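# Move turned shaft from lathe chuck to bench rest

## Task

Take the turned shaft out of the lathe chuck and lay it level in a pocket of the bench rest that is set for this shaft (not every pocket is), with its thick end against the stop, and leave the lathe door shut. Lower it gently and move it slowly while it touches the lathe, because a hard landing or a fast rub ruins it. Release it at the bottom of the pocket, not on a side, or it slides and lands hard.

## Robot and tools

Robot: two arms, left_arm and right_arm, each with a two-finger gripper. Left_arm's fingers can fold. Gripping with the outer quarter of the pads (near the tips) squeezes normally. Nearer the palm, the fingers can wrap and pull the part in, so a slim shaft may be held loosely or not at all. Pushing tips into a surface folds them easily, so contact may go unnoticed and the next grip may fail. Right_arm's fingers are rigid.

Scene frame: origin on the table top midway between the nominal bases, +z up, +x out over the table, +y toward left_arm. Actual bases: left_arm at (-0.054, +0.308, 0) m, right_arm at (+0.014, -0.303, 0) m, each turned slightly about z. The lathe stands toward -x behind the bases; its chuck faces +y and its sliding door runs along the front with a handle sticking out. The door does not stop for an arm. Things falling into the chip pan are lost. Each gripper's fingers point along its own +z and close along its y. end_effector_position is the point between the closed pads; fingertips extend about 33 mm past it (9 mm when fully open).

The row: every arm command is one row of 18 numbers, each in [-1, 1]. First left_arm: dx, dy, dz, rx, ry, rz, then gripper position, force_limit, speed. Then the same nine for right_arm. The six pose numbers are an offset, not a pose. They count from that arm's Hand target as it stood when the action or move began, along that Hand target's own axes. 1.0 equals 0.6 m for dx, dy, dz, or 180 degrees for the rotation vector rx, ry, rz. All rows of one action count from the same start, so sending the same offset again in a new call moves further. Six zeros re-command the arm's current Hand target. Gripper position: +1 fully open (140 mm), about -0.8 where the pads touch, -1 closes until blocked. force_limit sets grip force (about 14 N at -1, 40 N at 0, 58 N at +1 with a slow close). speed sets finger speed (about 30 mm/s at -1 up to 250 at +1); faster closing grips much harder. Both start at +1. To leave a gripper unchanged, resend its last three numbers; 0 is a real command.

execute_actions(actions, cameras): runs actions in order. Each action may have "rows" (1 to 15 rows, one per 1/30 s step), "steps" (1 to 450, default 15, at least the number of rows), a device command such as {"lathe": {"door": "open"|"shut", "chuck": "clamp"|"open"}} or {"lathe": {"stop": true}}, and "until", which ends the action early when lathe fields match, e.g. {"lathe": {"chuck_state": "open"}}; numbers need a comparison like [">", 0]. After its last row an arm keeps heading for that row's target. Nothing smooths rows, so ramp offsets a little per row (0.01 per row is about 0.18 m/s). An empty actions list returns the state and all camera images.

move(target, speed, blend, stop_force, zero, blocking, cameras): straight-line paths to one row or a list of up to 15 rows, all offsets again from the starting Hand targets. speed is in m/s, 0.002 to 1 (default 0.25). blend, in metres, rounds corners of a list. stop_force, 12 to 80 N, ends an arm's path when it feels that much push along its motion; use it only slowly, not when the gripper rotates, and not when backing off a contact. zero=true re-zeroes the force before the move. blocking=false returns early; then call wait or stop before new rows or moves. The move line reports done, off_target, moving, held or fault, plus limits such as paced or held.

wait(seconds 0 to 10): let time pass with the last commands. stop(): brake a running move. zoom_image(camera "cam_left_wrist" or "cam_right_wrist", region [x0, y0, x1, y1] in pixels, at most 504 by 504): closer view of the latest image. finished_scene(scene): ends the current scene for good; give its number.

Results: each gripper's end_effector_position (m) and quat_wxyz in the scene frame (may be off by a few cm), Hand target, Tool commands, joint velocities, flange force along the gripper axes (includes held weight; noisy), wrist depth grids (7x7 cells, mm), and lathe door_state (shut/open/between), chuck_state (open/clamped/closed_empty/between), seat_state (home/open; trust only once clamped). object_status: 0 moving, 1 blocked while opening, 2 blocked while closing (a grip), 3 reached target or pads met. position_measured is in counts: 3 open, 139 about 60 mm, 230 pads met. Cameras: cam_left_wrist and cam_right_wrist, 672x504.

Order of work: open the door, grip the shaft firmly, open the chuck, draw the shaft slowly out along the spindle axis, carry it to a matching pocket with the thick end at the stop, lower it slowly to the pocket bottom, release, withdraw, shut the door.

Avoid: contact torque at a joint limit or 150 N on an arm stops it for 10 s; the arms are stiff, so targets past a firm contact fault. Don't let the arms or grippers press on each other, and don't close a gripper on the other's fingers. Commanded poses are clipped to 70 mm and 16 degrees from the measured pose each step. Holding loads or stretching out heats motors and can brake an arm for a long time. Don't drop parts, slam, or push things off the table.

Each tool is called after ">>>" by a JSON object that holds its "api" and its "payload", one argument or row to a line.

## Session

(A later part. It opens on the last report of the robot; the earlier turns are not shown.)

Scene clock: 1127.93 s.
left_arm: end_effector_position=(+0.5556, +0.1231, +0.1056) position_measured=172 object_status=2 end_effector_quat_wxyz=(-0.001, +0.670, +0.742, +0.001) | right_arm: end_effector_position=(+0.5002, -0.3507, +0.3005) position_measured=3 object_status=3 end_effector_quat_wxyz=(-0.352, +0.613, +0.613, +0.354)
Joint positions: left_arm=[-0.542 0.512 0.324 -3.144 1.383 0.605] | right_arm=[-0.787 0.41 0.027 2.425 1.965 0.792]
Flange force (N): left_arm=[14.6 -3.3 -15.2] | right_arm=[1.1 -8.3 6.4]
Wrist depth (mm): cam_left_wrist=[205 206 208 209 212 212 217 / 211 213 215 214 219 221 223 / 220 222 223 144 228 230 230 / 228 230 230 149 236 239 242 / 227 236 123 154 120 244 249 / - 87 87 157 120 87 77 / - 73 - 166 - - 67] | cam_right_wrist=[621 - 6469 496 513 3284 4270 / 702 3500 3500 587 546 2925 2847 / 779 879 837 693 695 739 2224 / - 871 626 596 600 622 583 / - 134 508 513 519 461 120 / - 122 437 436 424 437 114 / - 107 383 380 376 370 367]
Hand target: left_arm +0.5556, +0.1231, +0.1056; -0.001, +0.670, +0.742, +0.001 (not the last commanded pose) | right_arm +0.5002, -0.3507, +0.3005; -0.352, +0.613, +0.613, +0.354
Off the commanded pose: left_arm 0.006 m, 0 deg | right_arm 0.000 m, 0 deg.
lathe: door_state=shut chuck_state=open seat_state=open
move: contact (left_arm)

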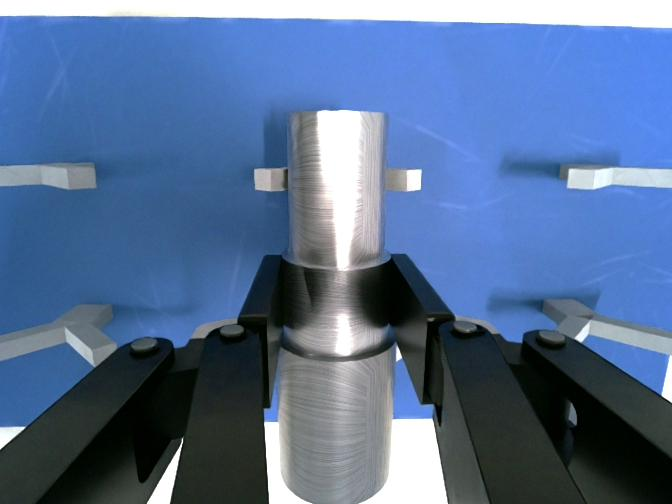

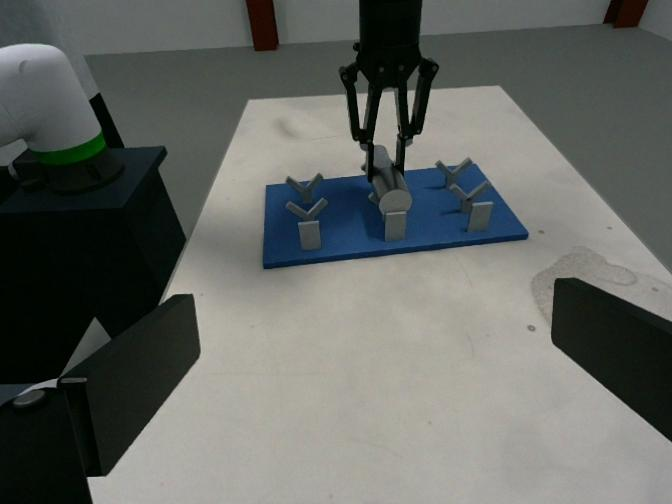

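>>> {"api": "move", "payload": {
  "target": [0,0,0.01,0,0,0,-1,1,0.2,0,0,0,0,0,0,1,1,1],
  "speed": 0.004,
  "stop_force": 15,
  "cameras": ["cam_left_wrist","cam_right_wrist"]
}}

Scene clock: 1139.37 s.
left_arm: end_effector_position=(+0.5556, +0.1231, +0.1041) position_measured=172 object_status=2 end_effector_quat_wxyz=(+0.000, +0.670, +0.742, +0.001) | right_arm: end_effector_position=(+0.5002, -0.3507, +0.3005) position_measured=3 object_status=3 end_effector_quat_wxyz=(-0.352, +0.613, +0.613, +0.354)
Joint positions: left_arm=[-0.542 0.513 0.321 -3.144 1.379 0.605] | right_arm=[-0.787 0.41 0.027 2.425 1.965 0.792]
Flange force (N): left_arm=[19.5 0.9 -33.5] | right_arm=[1.0 -8.1 6.1]
Wrist depth (mm): cam_left_wrist=[204 205 207 209 211 214 215 / 210 212 215 212 219 220 222 / 219 220 221 145 227 228 229 / 227 228 229 149 235 239 241 / 229 235 123 154 121 243 248 / - 87 87 156 121 87 77 / - 73 - 164 - - 67] | cam_right_wrist=[621 - 5083 4744 512 4744 4357 / 698 3336 3443 936 535 3235 2773 / 779 966 803 724 707 - 2201 / 879 893 635 596 610 577 607 / - 134 519 510 502 466 120 / - 123 460 437 432 421 114 / - 383 387 388 376 371 367]
Hand target: left_arm +0.5556, +0.1231, +0.1041; +0.000, +0.670, +0.742, +0.001 (not the last commanded pose) | right_arm +0.5002, -0.3507, +0.3005; -0.352, +0.613, +0.613, +0.354
Off the commanded pose: left_arm 0.004 m, 0 deg | right_arm 0.000 m, 0 deg.
lathe: door_state=shut chuck_state=open seat_state=open
move: contact (left_arm)

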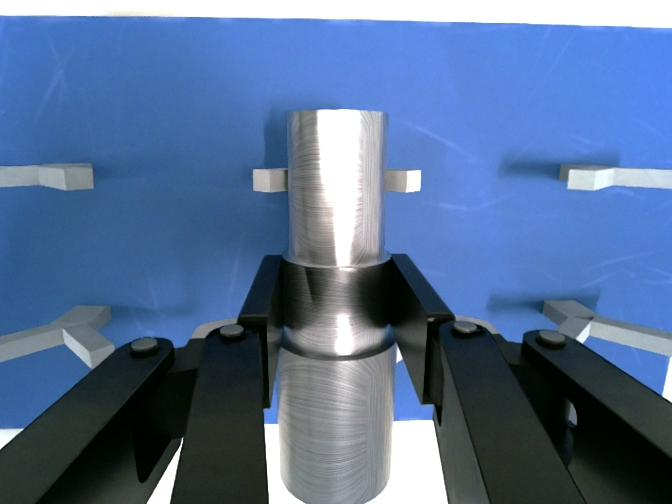

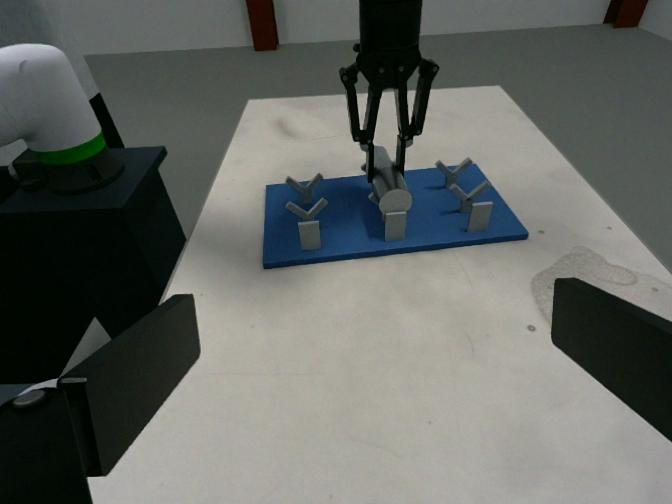

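>>> {"api": "move", "payload": {
  "target": [0.0006,0,-0.0012,0,0,0,-1,1,0.2,0,0,0,0,0,0,1,1,1],
  "speed": 0.004
}}

>>> {"api": "move", "payload": {
  "target": [0,0,0.001,0,-0.0055,0,-1,1,0.2,0,0,0,0,0,0,1,1,1],
  "speed": 0.01
}}

>>> {"api": "move", "payload": {
  "target": [0,0,0.001,0,-0.0055,0,-1,1,0.2,0,0,0,0,0,0,1,1,1],
  "speed": 0.01,
  "cameras": ["cam_left_wrist","cam_right_wrist"]
}}

Scene clock: 1157.97 s.
left_arm: end_effector_position=(+0.5555, +0.1234, +0.1047) position_measured=172 object_status=2 end_effector_quat_wxyz=(+0.000, +0.670, +0.742, +0.001) | right_arm: end_effector_position=(+0.5002, -0.3507, +0.3005) position_measured=3 object_status=3 end_effector_quat_wxyz=(-0.352, +0.613, +0.613, +0.354)
Joint positions: left_arm=[-0.542 0.512 0.322 -3.144 1.381 0.605] | right_arm=[-0.787 0.41 0.027 2.425 1.965 0.792]
Flange force (N): left_arm=[8.6 8.3 -6.0] | right_arm=[0.9 -8.0 6.6]
Wrist depth (mm): cam_left_wrist=[202 205 207 208 211 215 215 / 210 212 214 213 219 220 222 / 219 220 222 145 227 228 230 / 227 229 230 149 235 239 241 / 228 235 157 154 120 244 248 / - 87 113 157 121 87 77 / - 73 - 164 - - 67] | cam_right_wrist=[719 - 4965 505 510 4106 3618 / 709 3443 3558 575 912 3050 2809 / 746 890 2073 721 700 714 2093 / 953 882 605 603 605 621 577 / - 134 519 516 504 152 120 / - 122 441 436 435 425 114 / - 381 386 381 387 373 367]
Hand target: left_arm +0.5556, +0.1235, +0.1048; +0.000, +0.670, +0.742, +0.001 | right_arm +0.5002, -0.3507, +0.3005; -0.352, +0.613, +0.613, +0.354
Off the commanded pose: left_arm 0.000 m, 0 deg | right_arm 0.000 m, 0 deg.
lathe: door_state=shut chuck_state=open seat_state=open
move: done

Scene clock: 1159.07 s.
left_arm: end_effector_position=(+0.5556, +0.1235, +0.1042) position_measured=172 object_status=2 end_effector_quat_wxyz=(+0.006, +0.670, +0.742, -0.005) | right_arm: end_effector_position=(+0.5002, -0.3507, +0.3005) position_measured=3 object_status=3 end_effector_quat_wxyz=(-0.352, +0.613, +0.613, +0.354)
Joint positions: left_arm=[-0.534 0.506 0.316 -3.13 1.371 0.594] | right_arm=[-0.787 0.41 0.027 2.425 1.965 0.792]
Joint velocities: left_arm=[0.001 -0.002 -0.002 0.002 -0.005 -0.002] | right_arm=[within noise]
Flange force (N): left_arm=[17.7 0.9 -25.1] | right_arm=[1.6 -8.2 6.8]
Wrist depth (mm): cam_left_wrist=[201 204 206 207 209 211 214 / 209 210 213 211 217 219 221 / 219 220 221 144 227 228 229 / 227 228 229 149 235 238 241 / 226 235 123 154 121 244 249 / - 87 87 157 121 87 77 / - 73 - 165 - - 67] | cam_right_wrist=[657 - 4270 518 525 4448 3745 / 712 3558 3443 1118 574 3007 2737 / 768 940 749 686 707 800 2053 / 824 893 630 603 607 598 585 / - 134 519 510 502 150 120 / - 122 442 446 430 411 114 / - 383 389 375 379 372 379]
Hand target: left_arm +0.5556, +0.1235, +0.1042; +0.006, +0.670, +0.742, -0.005 | right_arm +0.5002, -0.3507, +0.3005; -0.352, +0.613, +0.613, +0.354
Off the commanded pose: left_arm 0.000 m, 0 deg | right_arm 0.000 m, 0 deg.
lathe: door_state=shut chuck_state=open seat_state=open
move: done

Scene clock: 1160.17 s.
left_arm: end_effector_position=(+0.5556, +0.1235, +0.1036) position_measured=172 object_status=2 end_effector_quat_wxyz=(+0.012, +0.670, +0.742, -0.010) | right_arm: end_effector_position=(+0.5002, -0.3507, +0.3005) position_measured=3 object_status=3 end_effector_quat_wxyz=(-0.352, +0.613, +0.613, +0.354)
Joint positions: left_arm=[-0.525 0.501 0.311 -3.115 1.362 0.582] | right_arm=[-0.787 0.41 0.027 2.425 1.965 0.792]
Flange force (N): left_arm=[32.7 -1.1 -49.4] | right_arm=[1.0 -7.2 6.5]
Wrist depth (mm): cam_left_wrist=[199 200 204 205 207 209 211 / 208 209 211 210 216 217 220 / 213 219 220 144 226 227 227 / 226 228 228 149 235 238 241 / 224 235 123 154 120 244 249 / - 87 87 157 121 87 77 / - 73 - 166 - - 67] | cam_right_wrist=[6469 - 5474 508 517 4106 3954 / 705 3443 3745 993 897 2809 2885 / 782 1002 809 721 698 724 2178 / 854 879 608 612 610 596 587 / - 134 519 519 490 470 120 / - 122 441 431 431 459 114 / - 393 386 382 374 358 366]
Hand target: left_arm +0.5556, +0.1235, +0.1036; +0.012, +0.670, +0.742, -0.010 | right_arm +0.5002, -0.3507, +0.3005; -0.352, +0.613, +0.613, +0.354
Off the commanded pose: left_arm 0.000 m, 0 deg | right_arm 0.000 m, 0 deg.
lathe: door_state=shut chuck_state=open seat_state=open
move: done

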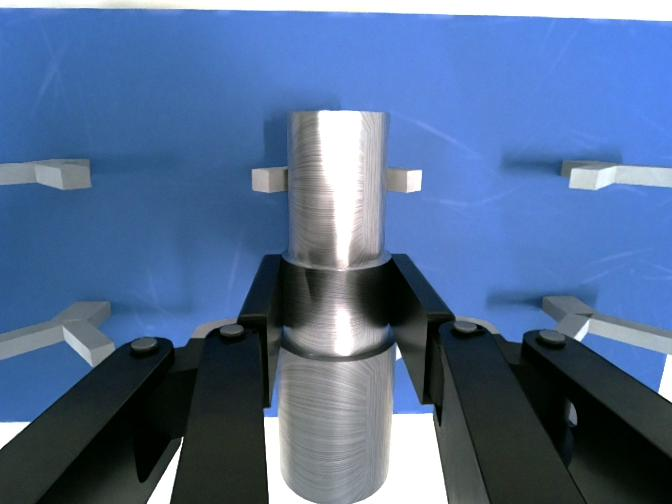

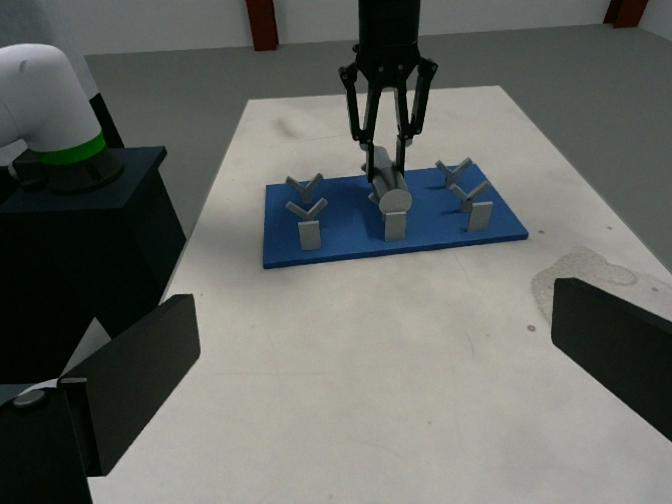

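>>> {"api": "move", "payload": {
  "target": [0.0008,0,-0.0014,0,0,0,-1,1,0.2,0,0,0,0,0,0,1,1,1],
  "speed": 0.004
}}

Scene clock: 1168.43 s.
left_arm: end_effector_position=(+0.5555, +0.1239, +0.1042) position_measured=172 object_status=2 end_effector_quat_wxyz=(+0.012, +0.670, +0.742, -0.011) | right_arm: end_effector_position=(+0.5002, -0.3507, +0.3005) position_measured=3 object_status=3 end_effector_quat_wxyz=(-0.352, +0.613, +0.613, +0.354)
Joint positions: left_arm=[-0.525 0.5 0.311 -3.115 1.363 0.582] | right_arm=[-0.787 0.41 0.027 2.425 1.965 0.792]
Flange force (N): left_arm=[20.0 15.0 -8.9] | right_arm=[1.0 -7.9 6.6]
Wrist depth (mm): cam_left_wrist=[200 201 204 206 208 210 211 / 208 209 211 210 216 217 220 / 214 219 220 144 225 227 226 / 226 228 229 149 235 239 241 / 224 236 123 154 121 244 248 / - 87 87 158 121 87 77 / - 73 - 166 - - 67] | cam_right_wrist=[1263 - 5618 4028 525 3812 3954 / 705 3336 3336 1002 543 3500 2885 / 782 998 800 700 676 757 2224 / 806 890 630 626 607 601 615 / - 133 525 519 510 467 114 / - 122 443 437 423 426 114 / - 381 389 378 378 373 367]
Hand target: left_arm +0.5555, +0.1240, +0.1044; +0.012, +0.670, +0.742, -0.010 | right_arm +0.5002, -0.3507, +0.3005; -0.352, +0.613, +0.613, +0.354
Off the commanded pose: left_arm 0.000 m, 0 deg | right_arm 0.000 m, 0 deg.
lathe: door_state=shut chuck_state=open seat_state=open
move: done

>>> {"api": "move", "payload": {
  "target": [0.0006,0.0015,0,0,0,0,-1,1,0.2,0,0,0,0,0,0,1,1,1],
  "speed": 0.004
}}

Scene clock: 1173.53 s.
left_arm: end_effector_position=(+0.5563, +0.1244, +0.1044) position_measured=172 object_status=2 end_effector_quat_wxyz=(+0.012, +0.670, +0.742, -0.011) | right_arm: end_effector_position=(+0.5002, -0.3507, +0.3005) position_measured=3 object_status=3 end_effector_quat_wxyz=(-0.352, +0.613, +0.613, +0.354)
Joint positions: left_arm=[-0.523 0.502 0.314 -3.115 1.364 0.58] | right_arm=[-0.787 0.41 0.027 2.425 1.965 0.792]
Flange force (N): left_arm=[10.9 -3.7 -7.8] | right_arm=[1.0 -8.0 6.9]
Wrist depth (mm): cam_left_wrist=[200 201 204 205 208 209 210 / 208 209 211 210 216 217 219 / 218 219 220 143 225 227 226 / 227 228 229 149 234 238 240 / 224 235 123 154 120 244 248 / - 87 87 158 120 87 77 / - 73 - 166 - - 67] | cam_right_wrist=[659 - 3954 4106 523 3618 4448 / 700 3389 3500 949 565 2847 2702 / 785 936 847 721 673 736 2271 / 871 875 657 595 600 595 580 / 1294 135 506 512 502 469 120 / - 115 443 438 430 422 114 / - 383 388 381 376 371 366]
Hand target: left_arm +0.5564, +0.1244, +0.1044; +0.012, +0.670, +0.742, -0.010 | right_arm +0.5002, -0.3507, +0.3005; -0.352, +0.613, +0.613, +0.354
Off the commanded pose: left_arm 0.000 m, 0 deg | right_arm 0.000 m, 0 deg.
lathe: door_state=shut chuck_state=open seat_state=open
move: done

>>> {"api": "execute_actions", "payload": {
  "actions": [
    {"rows":[[0,0,0,0,0,0,-0.1,1,-1,0,0,0,0,0,0,1,1,1]],"steps":45}
  ],
  "cameras": ["cam_left_wrist","cam_right_wrist"]
}}

>>> {"api": "zoom_image", "payload": {
  "camera": "cam_right_wrist",
  "region": [340, 130, 440, 250]
}}

Scene clock: 1182.53 s.
left_arm: end_effector_position=(+0.5564, +0.1244, +0.1044) position_measured=141 object_status=3 end_effector_quat_wxyz=(+0.012, +0.670, +0.742, -0.010) | right_arm: end_effector_position=(+0.5002, -0.3507, +0.3005) position_measured=3 object_status=3 end_effector_quat_wxyz=(-0.352, +0.613, +0.613, +0.354)
Joint positions: left_arm=[-0.523 0.502 0.314 -3.115 1.364 0.58] | right_arm=[-0.787 0.41 0.027 2.425 1.965 0.792]
Flange force (N): left_arm=[4.1 -4.0 -2.7] | right_arm=[1.0 -7.8 6.6]
Wrist depth (mm): cam_left_wrist=[199 201 203 205 207 209 211 / 207 209 211 209 215 217 219 / 218 219 219 144 225 227 226 / 226 228 229 150 234 238 240 / 223 235 147 155 139 210 228 / - 88 121 158 168 82 81 / - - - 168 - - -] | cam_right_wrist=[653 - 4448 4106 517 4448 3389 / 712 3500 3186 932 566 2925 2925 / 782 2033 768 686 678 - 2135 / - 854 607 601 598 603 595 / - 134 517 510 504 466 114 / - 122 449 437 430 426 114 / - 383 384 379 375 371 367]
Hand target: left_arm +0.5564, +0.1244, +0.1044; +0.012, +0.670, +0.742, -0.010 | right_arm +0.5002, -0.3507, +0.3005; -0.352, +0.613, +0.613, +0.354
Off the commanded pose: left_arm 0.000 m, 0 deg | right_arm 0.000 m, 0 deg.
lathe: door_state=shut chuck_state=open seat_state=open

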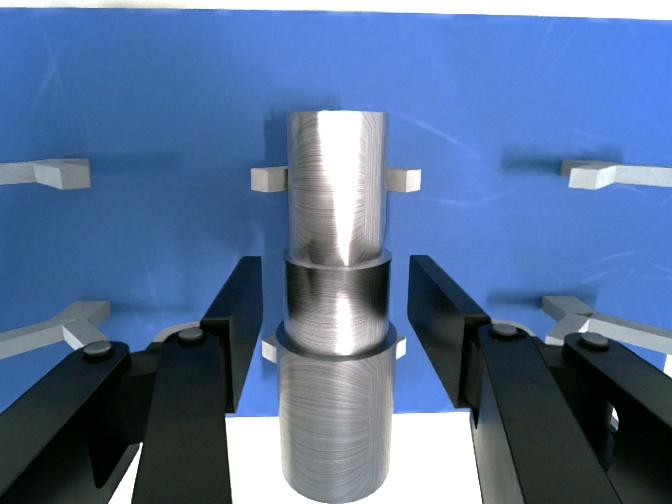

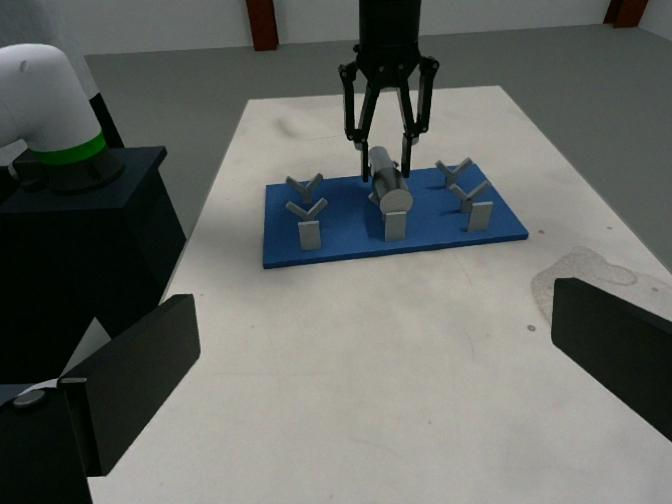

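Scaled by 4.200 from the camera's 672x504 image, which has a finer 960x720 frame.

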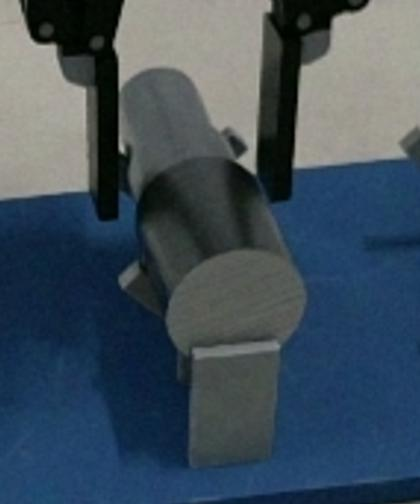

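>>> {"api": "move", "payload": {
  "target": [0,0,-0.25,0,0.011,0,-0.1,1,-1,0,0,0,0,0,0,1,1,1],
  "speed": 0.1,
  "cameras": ["cam_left_wrist","cam_right_wrist"]
}}

>>> {"api": "zoom_image", "payload": {
  "camera": "cam_right_wrist",
  "region": [340, 130, 440, 250]
}}

>>> {"api": "zoom_image", "payload": {
  "camera": "cam_left_wrist",
  "region": [220, 180, 460, 420]
}}

Scene clock: 1196.03 s.
left_arm: end_effector_position=(+0.5557, +0.1292, +0.2543) position_measured=141 object_status=3 end_effector_quat_wxyz=(+0.000, +0.670, +0.742, +0.001) | right_arm: end_effector_position=(+0.5002, -0.3507, +0.3005) position_measured=3 object_status=3 end_effector_quat_wxyz=(-0.352, +0.613, +0.613, +0.354)
Joint positions: left_arm=[-0.534 0.501 0.654 -3.144 1.725 0.596] | right_arm=[-0.787 0.41 0.027 2.425 1.965 0.792]
Flange force (N): left_arm=[4.7 -4.4 -0.2] | right_arm=[0.8 -7.9 6.2]
Wrist depth (mm): cam_left_wrist=[- - - - - - - / 352 349 353 355 361 368 - / - 363 367 299 374 377 - / - 375 378 304 384 390 - / - 389 123 312 124 104 - / - 88 109 - - 82 81 / - - - - - - -] | cam_right_wrist=[643 3094 4744 5207 3681 4448 3681 / 707 3443 3681 3140 3500 3007 2885 / 779 2346 2014 693 691 669 2178 / 812 901 608 600 605 603 562 / - 134 526 531 491 471 120 / - 123 439 429 432 419 114 / - 381 385 386 377 372 368]
Hand target: left_arm +0.5557, +0.1292, +0.2543; +0.000, +0.670, +0.742, +0.001 | right_arm +0.5002, -0.3507, +0.3005; -0.352, +0.613, +0.613, +0.354
Off the commanded pose: left_arm 0.000 m, 0 deg | right_arm 0.000 m, 0 deg.
lathe: door_state=shut chuck_state=open seat_state=open
move: done

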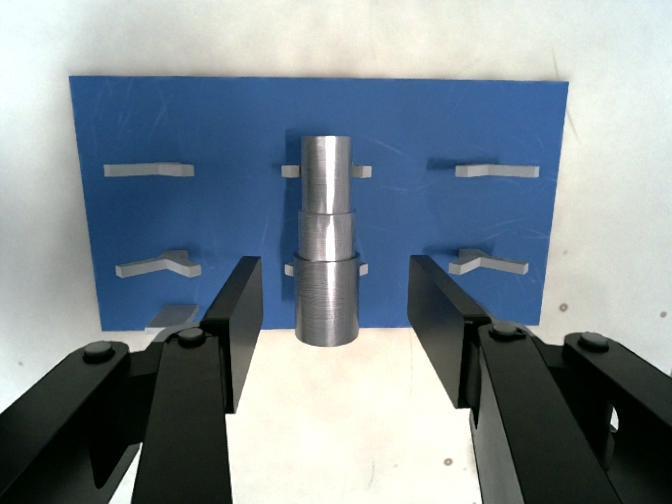

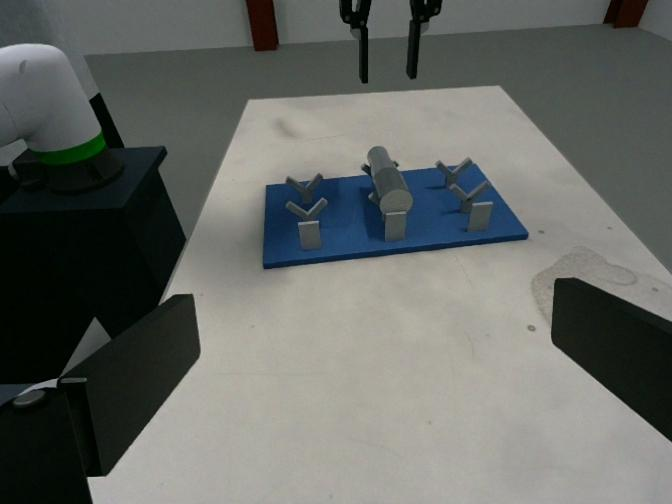

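Scaled by 4.200 from the camera's 672x504 image, which has a finer 960x720 frame.

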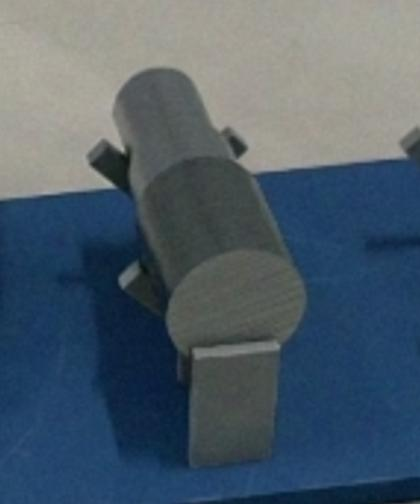

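Scaled by 2.100 from the camera's 672x504 image, which has a finer 960x720 frame.

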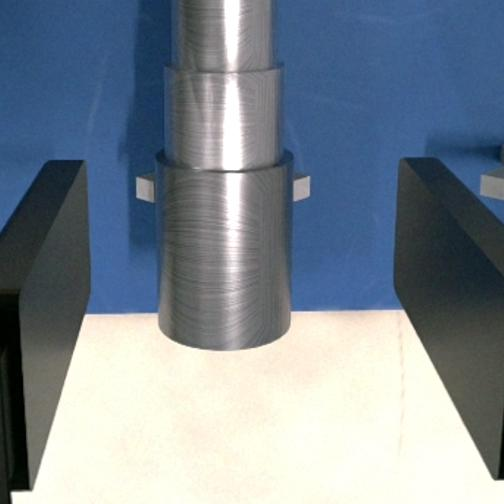

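>>> {"api": "finished_scene", "payload": {
  "scene": 1
}}

The scene is finished: the task was done.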